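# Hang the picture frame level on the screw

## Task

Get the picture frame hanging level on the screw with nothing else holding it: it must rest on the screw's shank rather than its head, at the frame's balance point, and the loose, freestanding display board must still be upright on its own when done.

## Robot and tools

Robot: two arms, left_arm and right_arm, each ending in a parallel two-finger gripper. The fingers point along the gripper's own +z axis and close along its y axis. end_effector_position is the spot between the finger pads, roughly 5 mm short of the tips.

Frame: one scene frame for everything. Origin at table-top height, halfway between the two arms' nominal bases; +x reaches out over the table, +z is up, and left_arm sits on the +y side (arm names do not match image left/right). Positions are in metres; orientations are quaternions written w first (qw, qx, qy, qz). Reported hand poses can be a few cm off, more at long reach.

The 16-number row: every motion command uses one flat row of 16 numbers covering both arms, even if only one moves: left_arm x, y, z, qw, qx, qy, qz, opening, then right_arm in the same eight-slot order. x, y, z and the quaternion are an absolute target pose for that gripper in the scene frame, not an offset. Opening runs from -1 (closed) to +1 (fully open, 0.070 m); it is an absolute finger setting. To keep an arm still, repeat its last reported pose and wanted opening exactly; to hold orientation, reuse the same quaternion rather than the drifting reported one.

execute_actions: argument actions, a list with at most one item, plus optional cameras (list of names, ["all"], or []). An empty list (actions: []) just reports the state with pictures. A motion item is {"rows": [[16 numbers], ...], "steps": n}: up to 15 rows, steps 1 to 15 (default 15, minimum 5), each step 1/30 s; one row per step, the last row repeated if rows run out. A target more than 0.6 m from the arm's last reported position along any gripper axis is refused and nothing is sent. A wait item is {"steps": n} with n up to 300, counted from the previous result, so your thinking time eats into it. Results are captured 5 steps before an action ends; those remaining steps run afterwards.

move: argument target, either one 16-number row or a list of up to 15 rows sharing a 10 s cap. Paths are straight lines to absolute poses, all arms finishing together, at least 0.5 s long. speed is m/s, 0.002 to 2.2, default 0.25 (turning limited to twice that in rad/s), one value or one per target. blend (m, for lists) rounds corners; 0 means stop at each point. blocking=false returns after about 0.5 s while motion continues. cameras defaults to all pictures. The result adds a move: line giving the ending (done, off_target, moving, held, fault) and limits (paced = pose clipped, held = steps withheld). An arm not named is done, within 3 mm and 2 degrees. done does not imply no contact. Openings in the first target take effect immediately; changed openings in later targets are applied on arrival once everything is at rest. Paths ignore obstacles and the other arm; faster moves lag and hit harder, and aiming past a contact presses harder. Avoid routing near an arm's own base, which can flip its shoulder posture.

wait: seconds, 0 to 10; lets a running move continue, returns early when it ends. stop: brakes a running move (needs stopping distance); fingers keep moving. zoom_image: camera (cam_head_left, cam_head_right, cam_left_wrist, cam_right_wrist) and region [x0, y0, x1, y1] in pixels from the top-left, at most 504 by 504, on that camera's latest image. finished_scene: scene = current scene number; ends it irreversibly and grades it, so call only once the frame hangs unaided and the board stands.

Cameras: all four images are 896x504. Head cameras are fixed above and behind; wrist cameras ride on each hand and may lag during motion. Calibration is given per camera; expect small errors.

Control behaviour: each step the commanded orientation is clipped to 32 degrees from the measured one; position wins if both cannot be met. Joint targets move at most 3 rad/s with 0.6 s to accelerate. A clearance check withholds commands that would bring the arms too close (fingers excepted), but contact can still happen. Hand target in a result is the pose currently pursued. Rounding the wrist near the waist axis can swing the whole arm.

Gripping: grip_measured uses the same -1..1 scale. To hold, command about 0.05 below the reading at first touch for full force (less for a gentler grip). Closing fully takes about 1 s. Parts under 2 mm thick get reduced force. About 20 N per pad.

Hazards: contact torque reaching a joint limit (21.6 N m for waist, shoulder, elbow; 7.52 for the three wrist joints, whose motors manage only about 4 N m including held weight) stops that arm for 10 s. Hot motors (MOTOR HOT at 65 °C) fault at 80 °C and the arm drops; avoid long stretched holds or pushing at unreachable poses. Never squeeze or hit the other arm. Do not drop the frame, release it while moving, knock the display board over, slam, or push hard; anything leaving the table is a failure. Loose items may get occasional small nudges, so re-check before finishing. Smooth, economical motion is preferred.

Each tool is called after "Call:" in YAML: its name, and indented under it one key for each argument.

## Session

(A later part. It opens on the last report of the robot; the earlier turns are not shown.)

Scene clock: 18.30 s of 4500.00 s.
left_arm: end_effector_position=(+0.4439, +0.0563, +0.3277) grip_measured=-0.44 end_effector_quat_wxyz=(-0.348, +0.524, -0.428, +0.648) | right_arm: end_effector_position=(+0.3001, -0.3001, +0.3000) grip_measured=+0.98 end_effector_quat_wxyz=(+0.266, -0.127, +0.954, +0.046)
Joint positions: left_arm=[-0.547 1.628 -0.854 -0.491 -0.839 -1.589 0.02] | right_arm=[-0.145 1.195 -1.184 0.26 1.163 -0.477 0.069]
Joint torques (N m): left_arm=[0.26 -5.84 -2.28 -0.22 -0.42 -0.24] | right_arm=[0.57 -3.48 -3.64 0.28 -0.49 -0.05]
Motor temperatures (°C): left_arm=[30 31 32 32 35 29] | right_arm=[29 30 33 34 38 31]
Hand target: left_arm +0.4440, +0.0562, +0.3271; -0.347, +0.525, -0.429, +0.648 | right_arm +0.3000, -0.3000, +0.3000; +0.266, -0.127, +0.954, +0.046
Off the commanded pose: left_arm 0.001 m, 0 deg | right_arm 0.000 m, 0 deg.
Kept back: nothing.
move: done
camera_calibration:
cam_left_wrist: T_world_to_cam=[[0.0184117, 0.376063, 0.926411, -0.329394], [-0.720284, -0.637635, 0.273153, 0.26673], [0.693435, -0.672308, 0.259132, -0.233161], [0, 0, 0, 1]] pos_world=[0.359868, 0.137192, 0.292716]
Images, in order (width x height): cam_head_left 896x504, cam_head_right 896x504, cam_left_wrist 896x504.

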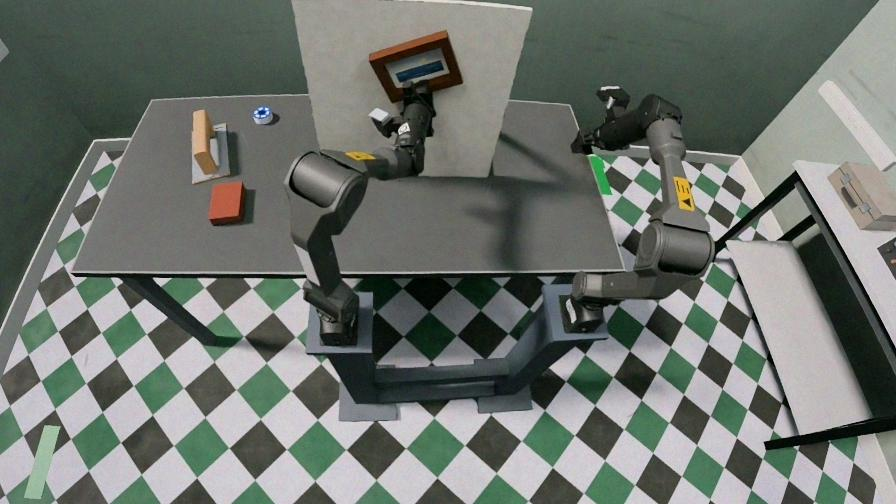

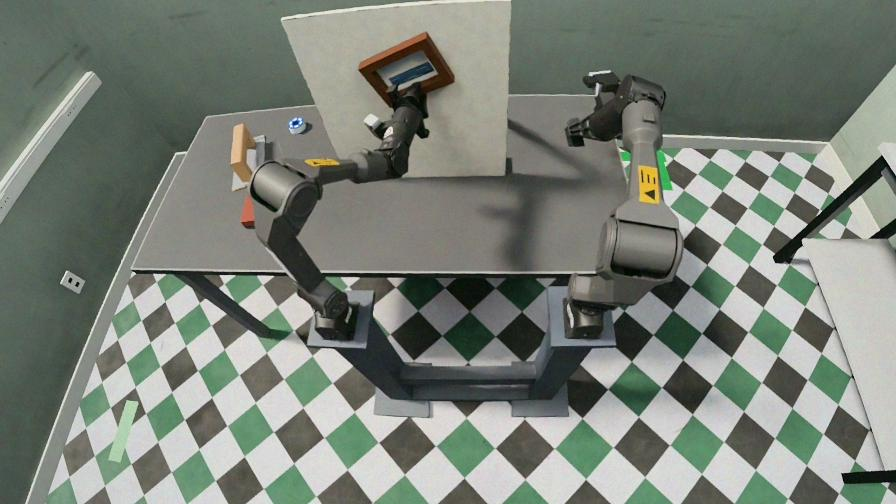

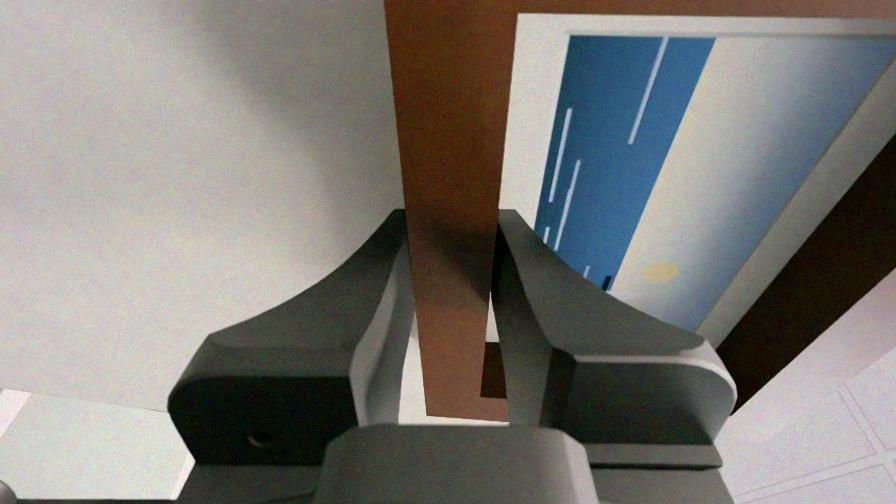

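Call:
move:
  target:
    - [0.444,0.0562,0.3315,0.3474,-0.5248,0.4289,-0.6481,-0.53,0.3,-0.3,0.3,0.266,-0.127,0.954,0.046,1]
    - [0.444,0.0749,0.3322,0.445,-0.445,0.5495,-0.5495,-0.53,0.3,-0.3,0.3,0.266,-0.127,0.954,0.046,1]
  speed: 0.05

Call:
zoom_image:
  camera: "cam_head_right"
  region: [345, 20, 465, 140]

Call:
zoom_image:
  camera: "cam_head_left"
  region: [355, 20, 475, 140]

Scene clock: 23.23 s of 4500.00 s.
left_arm: end_effector_position=(+0.4440, +0.0748, +0.3319) grip_measured=-0.44 end_effector_quat_wxyz=(+0.445, -0.445, +0.550, -0.549) | right_arm: end_effector_position=(+0.3001, -0.3001, +0.3000) grip_measured=+0.98 end_effector_quat_wxyz=(+0.266, -0.127, +0.954, +0.046)
Joint positions: left_arm=[-0.472 1.547 -0.863 -0.454 -0.646 -1.199 0.02] | right_arm=[-0.145 1.195 -1.184 0.26 1.163 -0.477 0.069]
Joint torques (N m): left_arm=[1.02 -6.84 -4.78 0.49 -1.64 -0.02] | right_arm=[0.56 -3.39 -3.65 0.27 -0.47 -0.02]
Motor temperatures (°C): left_arm=[30 31 32 32 35 29] | right_arm=[29 30 33 34 38 31]
Hand target: left_arm +0.4440, +0.0749, +0.3322; +0.445, -0.445, +0.550, -0.550 | right_arm +0.3000, -0.3000, +0.3000; +0.266, -0.127, +0.954, +0.046
Off the commanded pose: left_arm 0.000 m, 0 deg | right_arm 0.000 m, 0 deg.
Kept back: nothing.
move: done
camera_calibration:
cam_left_wrist: T_world_to_cam=[[0.0211653, -0.016453, 0.999641, -0.336409], [-0.720126, -0.693833, 0.00382739, 0.370986], [0.69352, -0.719948, -0.0265334, -0.123559], [0, 0, 0, 1]] pos_world=[0.359968, 0.162912, 0.33159]
cam_right_wrist: T_world_to_cam=[[0.229402, -0.972817, -0.0316503, -0.350688], [-0.96651, -0.231517, 0.110722, 0.181066], [-0.11504, 0.00519049, -0.993347, 0.452463], [0, 0, 0, 1]] pos_world=[0.307501, -0.301585, 0.418306]

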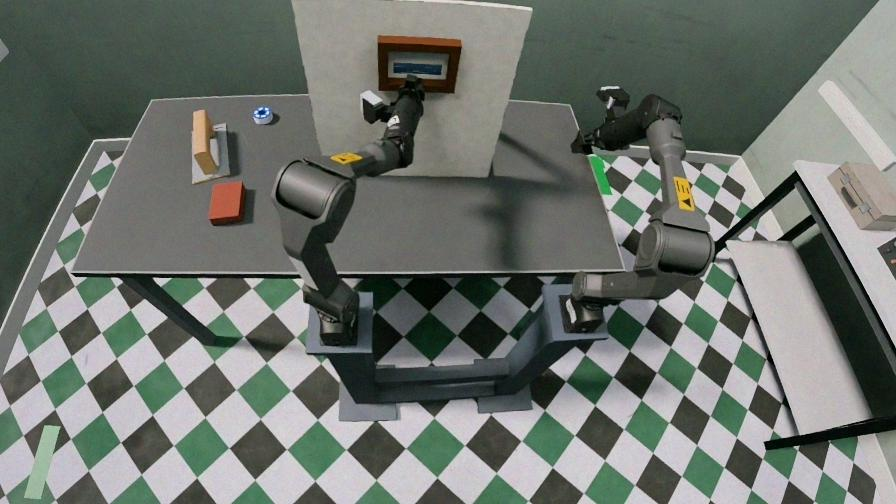

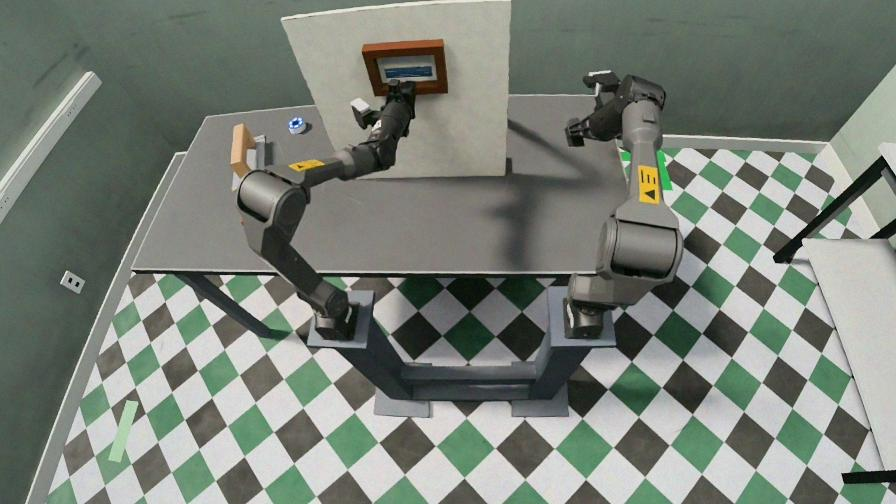

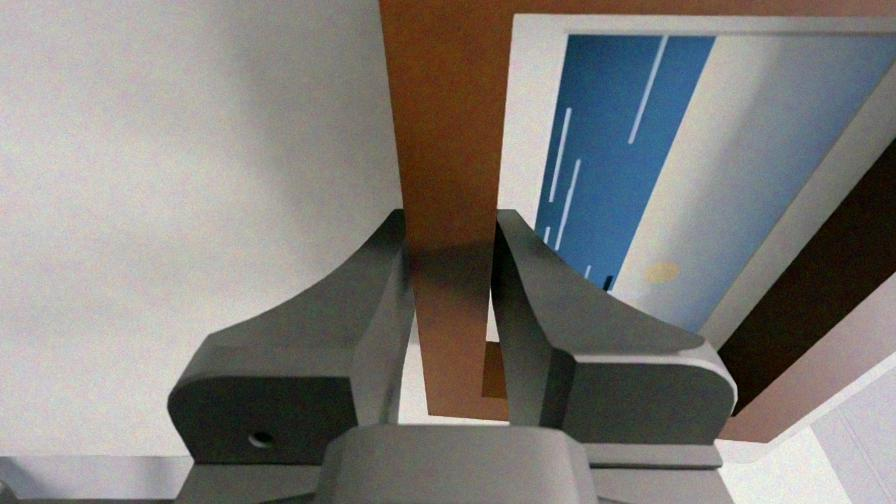

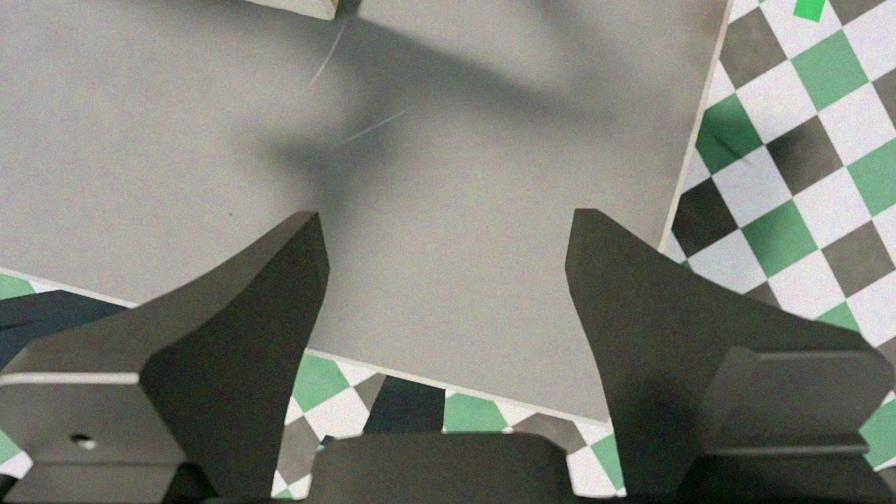

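Scaled by 4.200 from the camera's 896x504 image, which has a finer 1280x720 frame.

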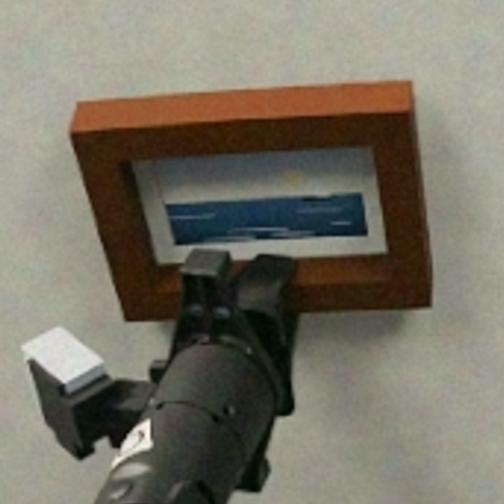

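Scaled by 4.200 from the camera's 896x504 image, which has a finer 1280x720 frame.

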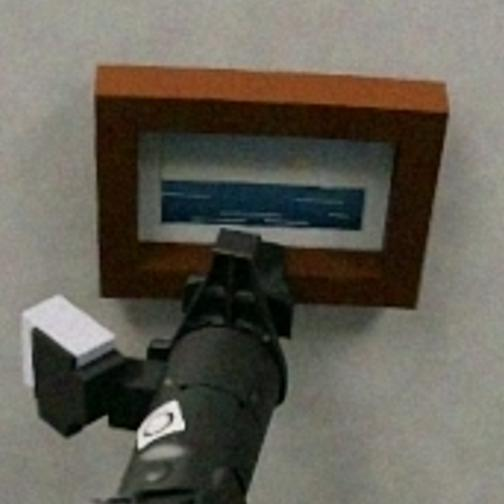

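Lower, until contact.

Call:
move:
  target: [0.444,0.0749,0.3262,0.445,-0.445,0.5495,-0.5495,-0.53,0.3,-0.3,0.3,0.266,-0.127,0.954,0.046,1]
  speed: 0.02
  cameras: []

Scene clock: 24.17 s of 4500.00 s.
left_arm: end_effector_position=(+0.4439, +0.0748, +0.3266) grip_measured=-0.44 end_effector_quat_wxyz=(+0.445, -0.445, +0.549, -0.550) | right_arm: end_effector_position=(+0.3001, -0.3001, +0.3000) grip_measured=+0.98 end_effector_quat_wxyz=(+0.266, -0.127, +0.954, +0.046)
Joint positions: left_arm=[-0.472 1.558 -0.849 -0.439 -0.67 -1.218 0.02] | right_arm=[-0.145 1.195 -1.184 0.26 1.163 -0.477 0.069]
Joint torques (N m): left_arm=[0.49 -5.09 -3.03 0.3 -1.5 -0.07] | right_arm=[0.59 -3.39 -3.63 0.26 -0.47 -0.01]
Motor temperatures (°C): left_arm=[30 31 32 32 35 29] | right_arm=[29 30 33 34 38 31]
Hand target: left_arm +0.4440, +0.0749, +0.3262; +0.445, -0.445, +0.550, -0.550 | right_arm +0.3000, -0.3000, +0.3000; +0.266, -0.127, +0.954, +0.046
Off the commanded pose: left_arm 0.000 m, 0 deg | right_arm 0.000 m, 0 deg.
Kept back: nothing.
move: done
No camera images: "cameras" was empty.

Call:
move:
  target: [0.444,0.0749,0.3245,0.445,-0.445,0.5495,-0.5495,-0.53,0.3,-0.3,0.3,0.266,-0.127,0.954,0.046,1]
  speed: 0.02
  cameras: []

Scene clock: 25.10 s of 4500.00 s.
left_arm: end_effector_position=(+0.4440, +0.0747, +0.3245) grip_measured=-0.44 end_effector_quat_wxyz=(+0.445, -0.445, +0.550, -0.550) | right_arm: end_effector_position=(+0.3001, -0.3001, +0.3000) grip_measured=+0.98 end_effector_quat_wxyz=(+0.266, -0.127, +0.954, +0.046)
Joint positions: left_arm=[-0.472 1.561 -0.845 -0.435 -0.676 -1.223 0.02] | right_arm=[-0.145 1.195 -1.184 0.26 1.163 -0.477 0.069]
Joint torques (N m): left_arm=[0.23 -5.16 -3.2 0.36 -1.69 -0.16] | right_arm=[0.56 -3.36 -3.66 0.26 -0.46 0]
Motor temperatures (°C): left_arm=[30 31 32 32 36 29] | right_arm=[29 30 33 34 38 31]
Hand target: left_arm +0.4440, +0.0749, +0.3245; +0.445, -0.445, +0.550, -0.550 | right_arm +0.3000, -0.3000, +0.3000; +0.266, -0.127, +0.954, +0.046
Off the commanded pose: left_arm 0.000 m, 0 deg | right_arm 0.000 m, 0 deg.
Kept back: nothing.
move: done
No camera images: "cameras" was empty.

Call:
move:
  target: [0.444,0.0749,0.3222,0.445,-0.445,0.5495,-0.5495,-0.53,0.3,-0.3,0.3,0.266,-0.127,0.954,0.046,1]
  speed: 0.02

Call:
zoom_image:
  camera: "cam_head_right"
  region: [345, 20, 465, 140]

Scene clock: 26.03 s of 4500.00 s.
left_arm: end_effector_position=(+0.4439, +0.0748, +0.3230) grip_measured=-0.44 end_effector_quat_wxyz=(+0.446, -0.445, +0.549, -0.550) | right_arm: end_effector_position=(+0.3001, -0.3001, +0.3000) grip_measured=+0.98 end_effector_quat_wxyz=(+0.266, -0.127, +0.954, +0.046)
Joint positions: left_arm=[-0.472 1.565 -0.84 -0.43 -0.686 -1.229 0.02] | right_arm=[-0.145 1.195 -1.184 0.26 1.163 -0.477 0.069]
Joint torques (N m): left_arm=[-0.18 -4.62 -2.23 0.44 -1.01 -0.06] | right_arm=[0.53 -3.35 -3.64 0.25 -0.46 0.01]
Motor temperatures (°C): left_arm=[30 31 32 32 36 29] | right_arm=[29 30 33 34 38 31]
Hand target: left_arm +0.4440, +0.0749, +0.3222; +0.445, -0.445, +0.550, -0.550 | right_arm +0.3000, -0.3000, +0.3000; +0.266, -0.127, +0.954, +0.046
Off the commanded pose: left_arm 0.001 m, 0 deg | right_arm 0.000 m, 0 deg.
Kept back: nothing.
move: done
camera_calibration:
cam_left_wrist: T_world_to_cam=[[0.0182358, -0.0152247, 0.999718, -0.326382], [-0.719998, -0.693972, 0.00256492, 0.371333], [0.693737, -0.719841, -0.0236169, -0.12477], [0, 0, 0, 1]] pos_world=[0.359868, 0.162911, 0.322391]
cam_right_wrist: T_world_to_cam=[[0.229402, -0.972817, -0.0316503, -0.350688], [-0.96651, -0.231517, 0.110722, 0.181066], [-0.11504, 0.00519049, -0.993347, 0.452463], [0, 0, 0, 1]] pos_world=[0.307501, -0.301585, 0.418306]

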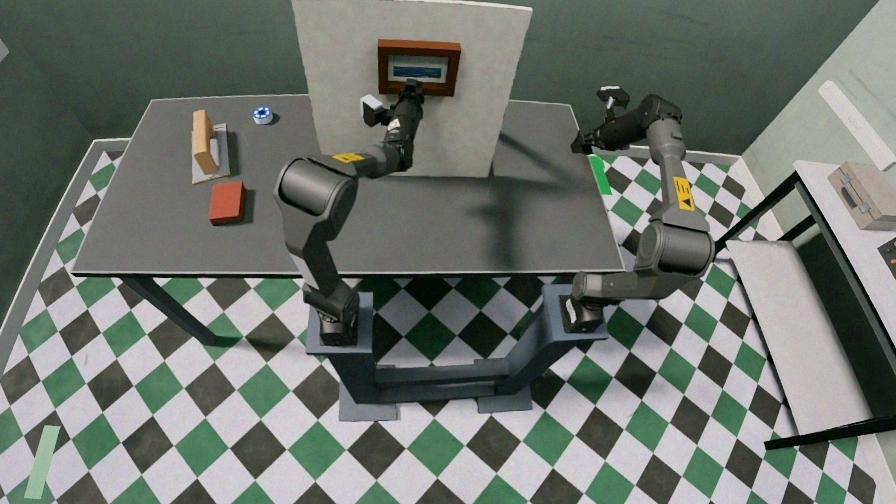

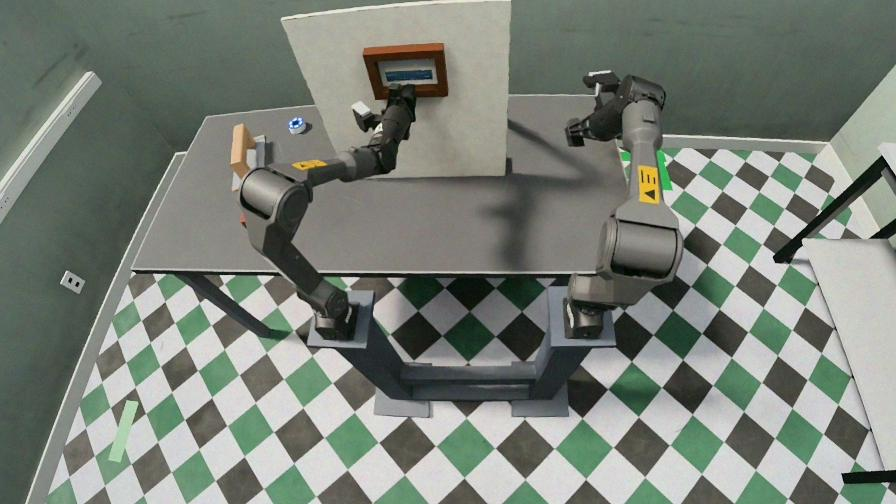

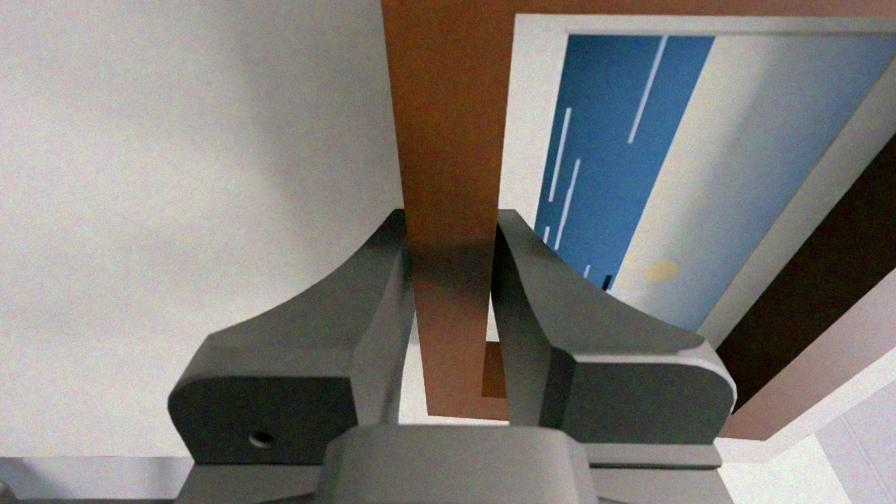

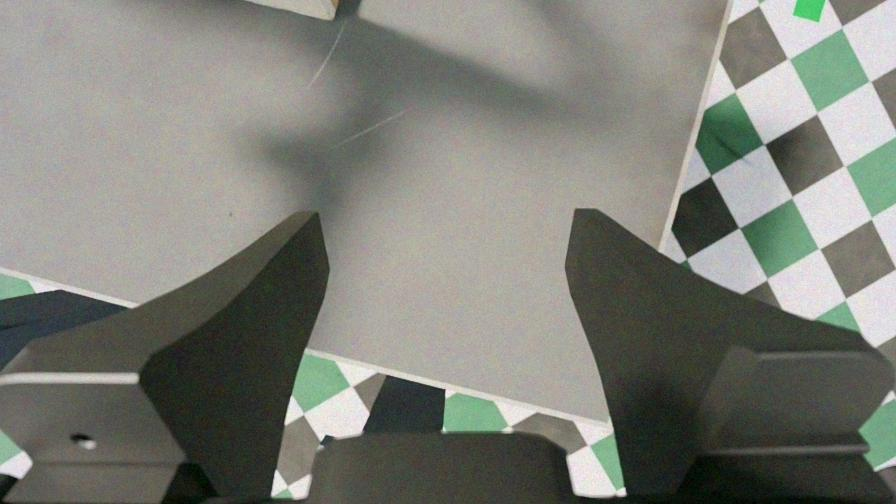

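Scaled by 4.200 from the camera's 896x504 image, which has a finer 1280x720 frame.

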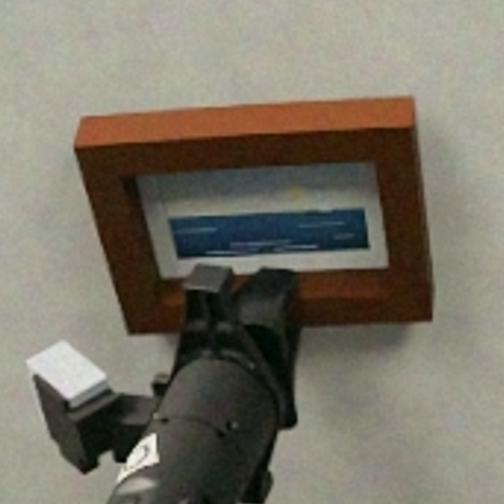

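Call:
move:
  target:
    - [0.444,0.0749,0.3228,0.445,-0.445,0.5495,-0.5495,-0.47,0.3,-0.3,0.3,0.266,-0.127,0.954,0.046,1]
    - [0.444,0.0749,0.3226,0.445,-0.445,0.5495,-0.5495,-0.4,0.3,-0.3,0.3,0.266,-0.127,0.954,0.046,1]
    - [0.444,0.0749,0.3226,0.445,-0.445,0.5495,-0.5495,-0.2,0.3,-0.3,0.3,0.266,-0.127,0.954,0.046,1]
  speed: 0.02

Call:
zoom_image:
  camera: "cam_head_right"
  region: [345, 20, 465, 140]

Call:
zoom_image:
  camera: "cam_head_left"
  region: [355, 20, 475, 140]

Scene clock: 29.00 s of 4500.00 s.
left_arm: end_effector_position=(+0.4439, +0.0747, +0.3223) grip_measured=-0.20 end_effector_quat_wxyz=(+0.445, -0.445, +0.550, -0.549) | right_arm: end_effector_position=(+0.3001, -0.3001, +0.3000) grip_measured=+0.98 end_effector_quat_wxyz=(+0.266, -0.127, +0.954, +0.046)
Joint positions: left_arm=[-0.472 1.565 -0.84 -0.431 -0.683 -1.228 0.028] | right_arm=[-0.145 1.195 -1.184 0.26 1.163 -0.477 0.069]
Joint torques (N m): left_arm=[-0.73 -5.47 -3.1 0.07 -1.52 -0.11] | right_arm=[0.53 -3.31 -3.62 0.25 -0.44 0.02]
Motor temperatures (°C): left_arm=[30 31 32 32 35 29] | right_arm=[29 30 33 34 38 31]
Hand target: left_arm +0.4440, +0.0749, +0.3226; +0.445, -0.445, +0.550, -0.550 | right_arm +0.3000, -0.3000, +0.3000; +0.266, -0.127, +0.954, +0.046
Off the commanded pose: left_arm 0.000 m, 0 deg | right_arm 0.000 m, 0 deg.
Kept back: nothing.
move: done
camera_calibration:
cam_left_wrist: T_world_to_cam=[[0.0213094, -0.0161813, 0.999642, -0.326909], [-0.720366, -0.693582, 0.00412897, 0.37083], [0.693266, -0.720196, -0.0264363, -0.123716], [0, 0, 0, 1]] pos_world=[0.359867, 0.162812, 0.32199]
cam_right_wrist: T_world_to_cam=[[0.229402, -0.972817, -0.0316503, -0.350688], [-0.96651, -0.231517, 0.110722, 0.181066], [-0.11504, 0.00519049, -0.993347, 0.452463], [0, 0, 0, 1]] pos_world=[0.307501, -0.301585, 0.418306]

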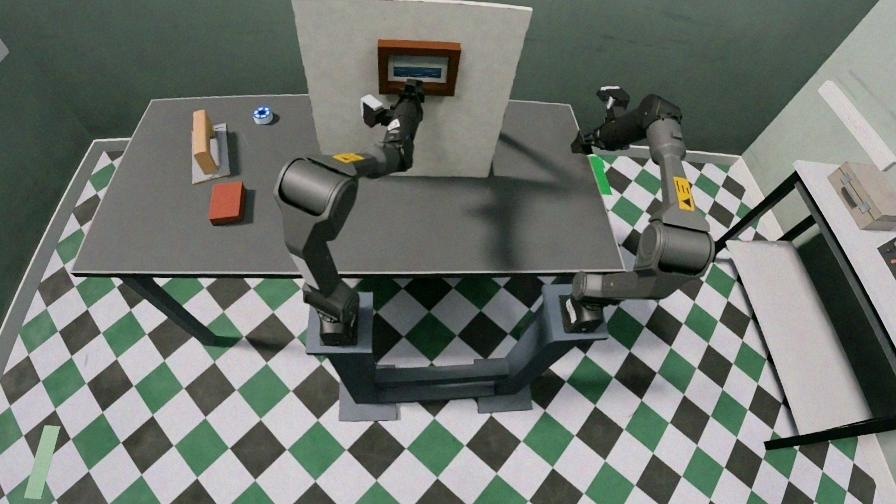

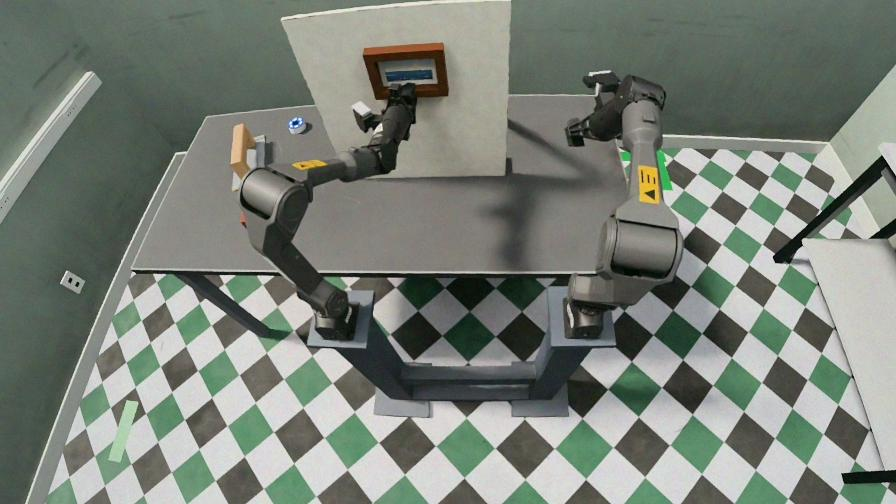

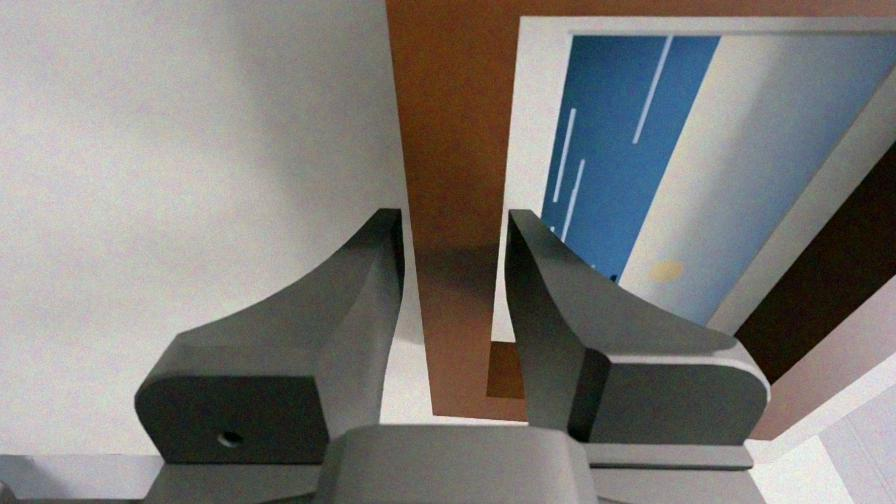

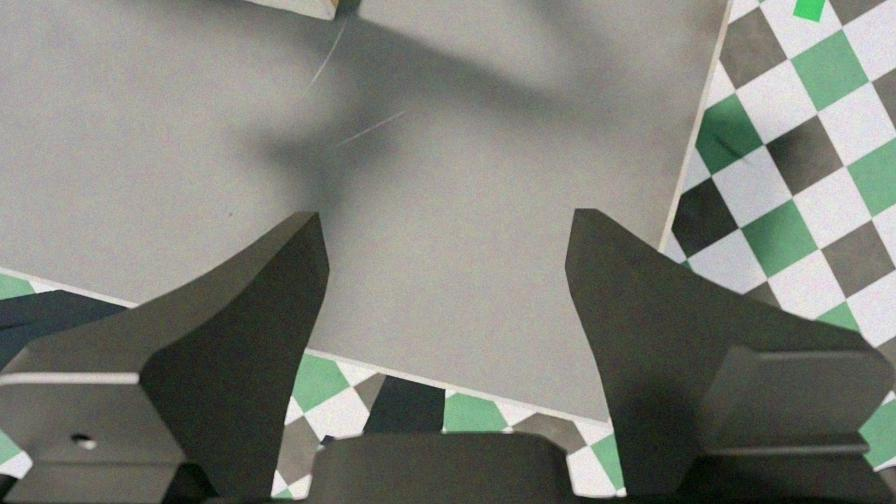

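Scaled by 4.200 from the camera's 896x504 image, which has a finer 1280x720 frame.

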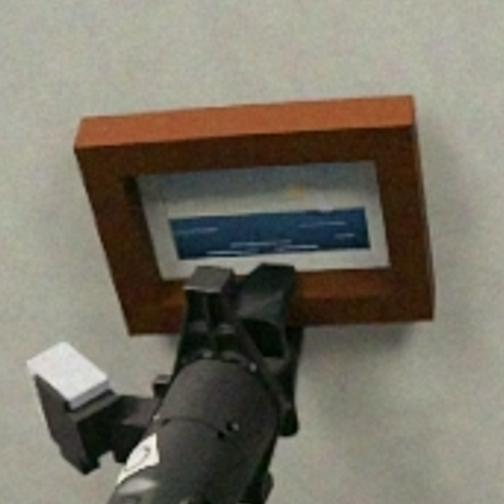

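Scaled by 4.200 from the camera's 896x504 image, which has a finer 1280x720 frame.

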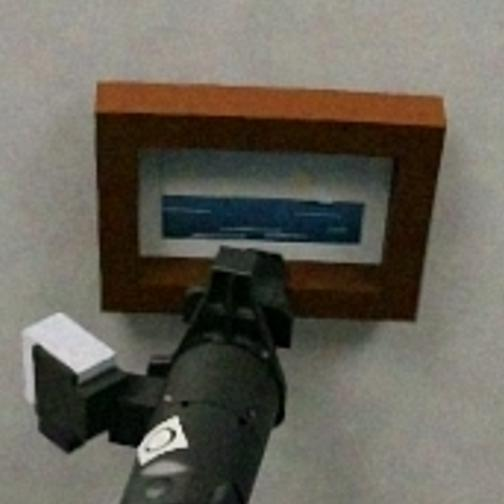

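Call:
move:
  target:
    - [0.444,0.0749,0.3224,0.445,-0.445,0.5495,-0.5495,0.0,0.3,-0.3,0.3,0.266,-0.127,0.954,0.046,1]
    - [0.29,0.1076,0.3224,0.445,-0.445,0.5495,-0.5495,0.0,0.3,-0.3,0.3,0.266,-0.127,0.954,0.046,1]
    - [0.25,0.3,0.3224,0.445,-0.445,0.5495,-0.5495,0.0,0.3,-0.3,0.3,0.266,-0.127,0.954,0.046,1]
  speed: [0.08,0.08,0.2]

Call:
zoom_image:
  camera: "cam_head_left"
  region: [280, 0, 540, 190]

Call:
zoom_image:
  camera: "cam_head_right"
  region: [270, 0, 530, 190]

Call:
zoom_image:
  camera: "cam_head_left"
  region: [365, 30, 475, 110]

Call:
zoom_image:
  camera: "cam_head_right"
  region: [350, 30, 460, 110]

Scene clock: 33.67 s of 4500.00 s.
left_arm: end_effector_position=(+0.2500, +0.2989, +0.3230) grip_measured=+0.00 end_effector_quat_wxyz=(+0.544, -0.573, +0.452, -0.413) | right_arm: end_effector_position=(+0.3001, -0.3001, +0.3000) grip_measured=+0.98 end_effector_quat_wxyz=(+0.266, -0.127, +0.954, +0.046)
Joint positions: left_arm=[0.212 0.564 -0.319 -0.481 -0.103 -1.077 0.035] | right_arm=[-0.145 1.195 -1.184 0.26 1.163 -0.477 0.069]
Joint torques (N m): left_arm=[0.23 0.87 -3.23 0.13 -1.53 -0.05] | right_arm=[0.49 -3.25 -3.64 0.23 -0.43 0.05]
Motor temperatures (°C): left_arm=[30 31 32 32 36 29] | right_arm=[29 30 33 34 38 31]
Hand target: left_arm +0.2501, +0.2994, +0.3224; +0.545, -0.574, +0.452, -0.412 | right_arm +0.3000, -0.3000, +0.3000; +0.266, -0.127, +0.954, +0.046
Off the commanded pose: left_arm 0.001 m, 27 deg | right_arm 0.000 m, 0 deg.
Kept back: nothing.
move: off_target (left_arm)
camera_calibration:
cam_left_wrist: T_world_to_cam=[[0.0931483, -0.00566882, 0.995636, -0.339633], [-0.333184, -0.942509, 0.0258052, 0.357258], [0.938249, -0.334134, -0.0896818, 0.0159563], [0, 0, 0, 1]] pos_world=[0.135698, 0.340125, 0.330363]
cam_right_wrist: T_world_to_cam=[[0.229402, -0.972817, -0.0316503, -0.350688], [-0.96651, -0.231517, 0.110722, 0.181066], [-0.11504, 0.00519049, -0.993347, 0.452463], [0, 0, 0, 1]] pos_world=[0.307501, -0.301585, 0.418306]

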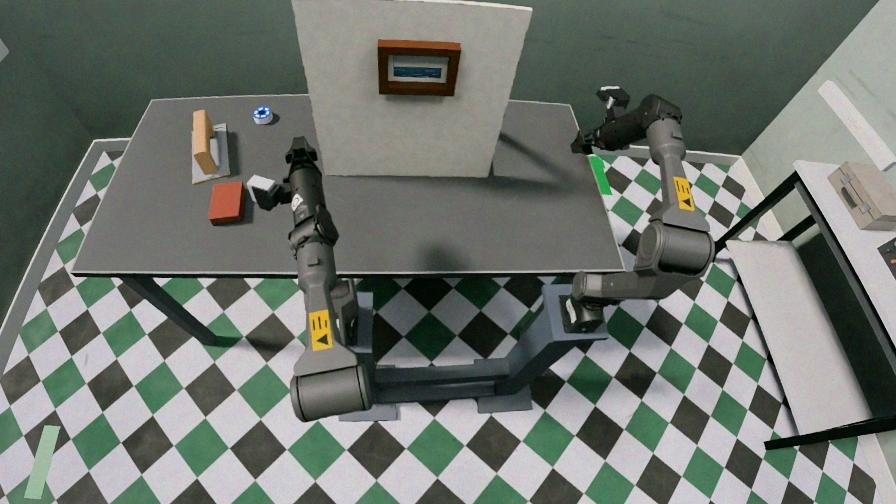

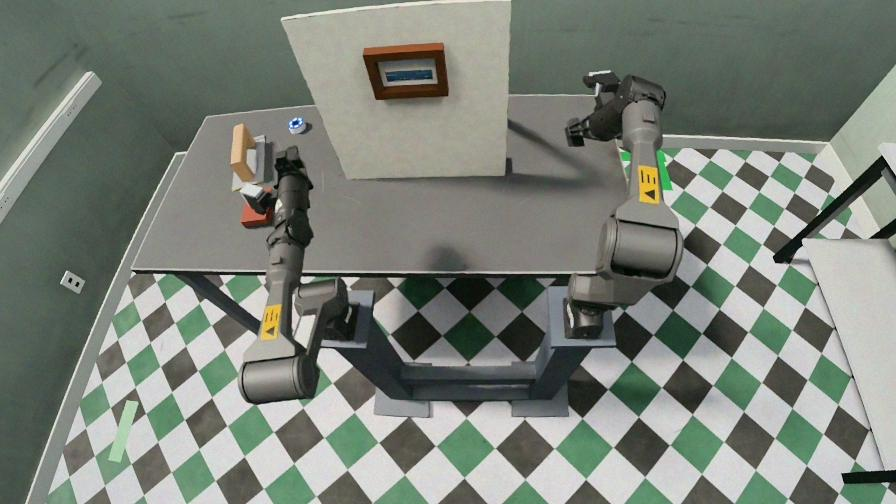

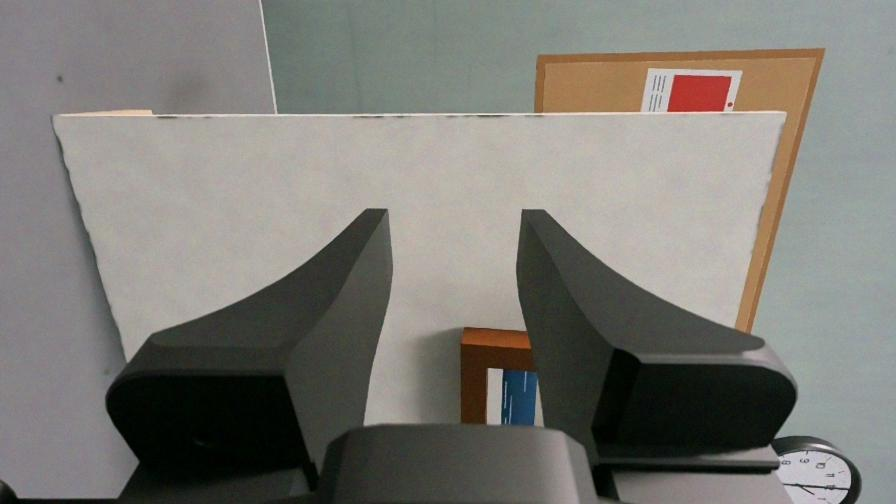

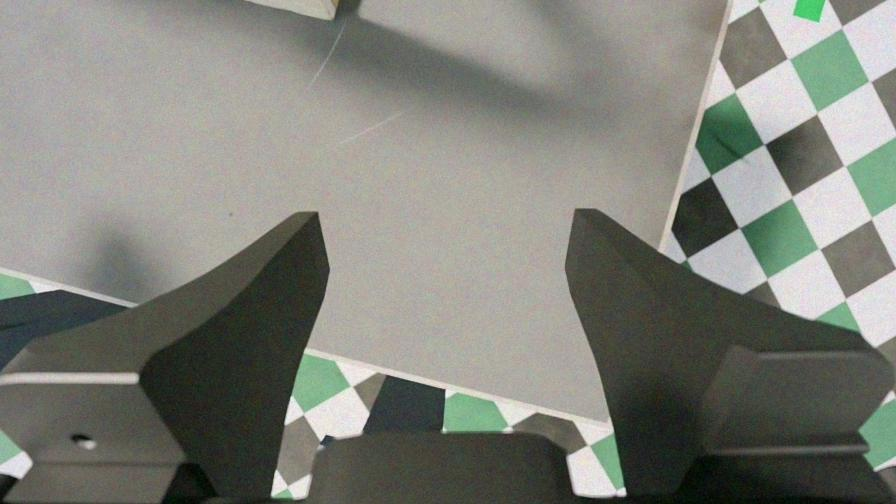

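Scaled by 1.938 from the camera's 896x504 image, which has a finer 1280x720 frame.

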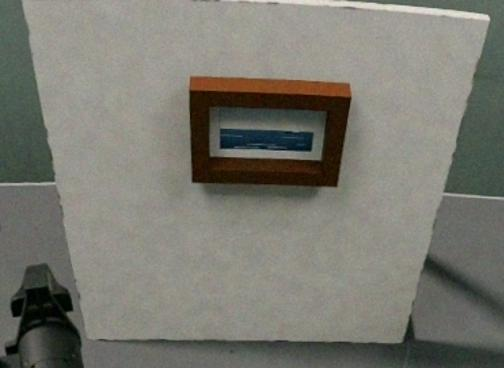

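Scaled by 1.938 from the camera's 896x504 image, which has a finer 1280x720 frame.

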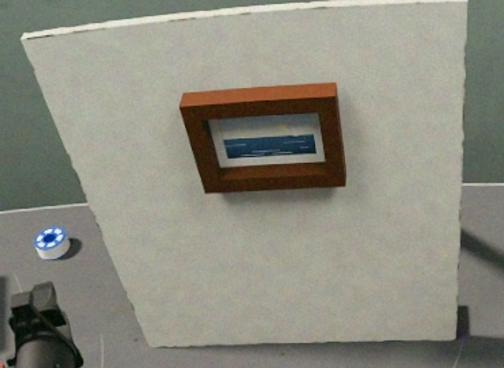

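Scaled by 4.582 from the camera's 896x504 image, which has a finer 1280x720 frame.

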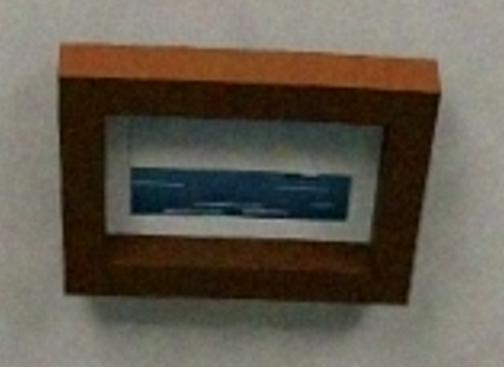

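Scaled by 4.582 from the camera's 896x504 image, which has a finer 1280x720 frame.

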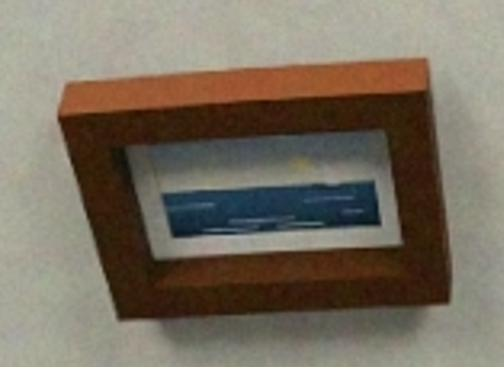

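Call:
move:
  target: [0.36,0.29,0.38,0.569,-0.093,0.773,-0.263,0,0.3,-0.3,0.3,0.266,-0.127,0.954,0.046,1]
  cameras: ["cam_left_wrist"]

Scene clock: 36.93 s of 4500.00 s.
left_arm: end_effector_position=(+0.3602, +0.2905, +0.3802) grip_measured=+0.00 end_effector_quat_wxyz=(+0.570, -0.093, +0.773, -0.263) | right_arm: end_effector_position=(+0.3001, -0.3001, +0.3000) grip_measured=+0.98 end_effector_quat_wxyz=(+0.266, -0.127, +0.954, +0.046)
Joint positions: left_arm=[0.681 1.231 -0.964 1.71 -0.967 -2.051 0.035] | right_arm=[-0.145 1.195 -1.184 0.26 1.163 -0.477 0.069]
Joint torques (N m): left_arm=[-0.74 -3.8 -2.87 -0.95 -0.19 -0.02] | right_arm=[0.45 -3.2 -3.66 0.22 -0.42 0.07]
Motor temperatures (°C): left_arm=[30 31 32 32 36 29] | right_arm=[29 30 33 34 38 31]
Hand target: left_arm +0.3600, +0.2900, +0.3800; +0.569, -0.093, +0.773, -0.263 | right_arm +0.3000, -0.3000, +0.3000; +0.266, -0.127, +0.954, +0.046
Off the commanded pose: left_arm 0.001 m, 0 deg | right_arm 0.000 m, 0 deg.
Kept back: nothing.
move: done
camera_calibration:
cam_left_wrist: T_world_to_cam=[[-0.137006, -0.856417, 0.497774, 0.11241], [-0.797968, -0.202323, -0.567726, 0.562644], [0.586922, -0.47499, -0.655673, 0.297619], [0, 0, 0, 1]] pos_world=[0.289694, 0.351472, 0.458614]
Images, in order (width x height): cam_left_wrist 896x504.

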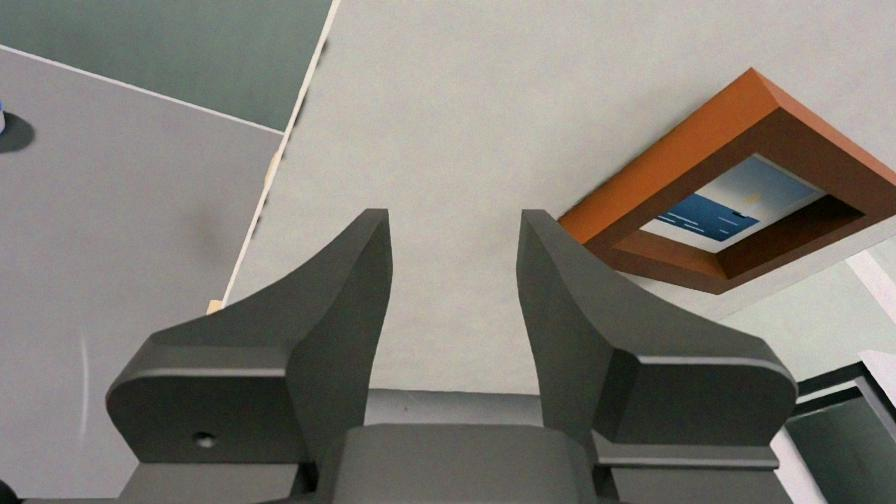

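Frame sits flush to the board.

Call:
finished_scene:
  scene: 2

The scene is finished: the task was done.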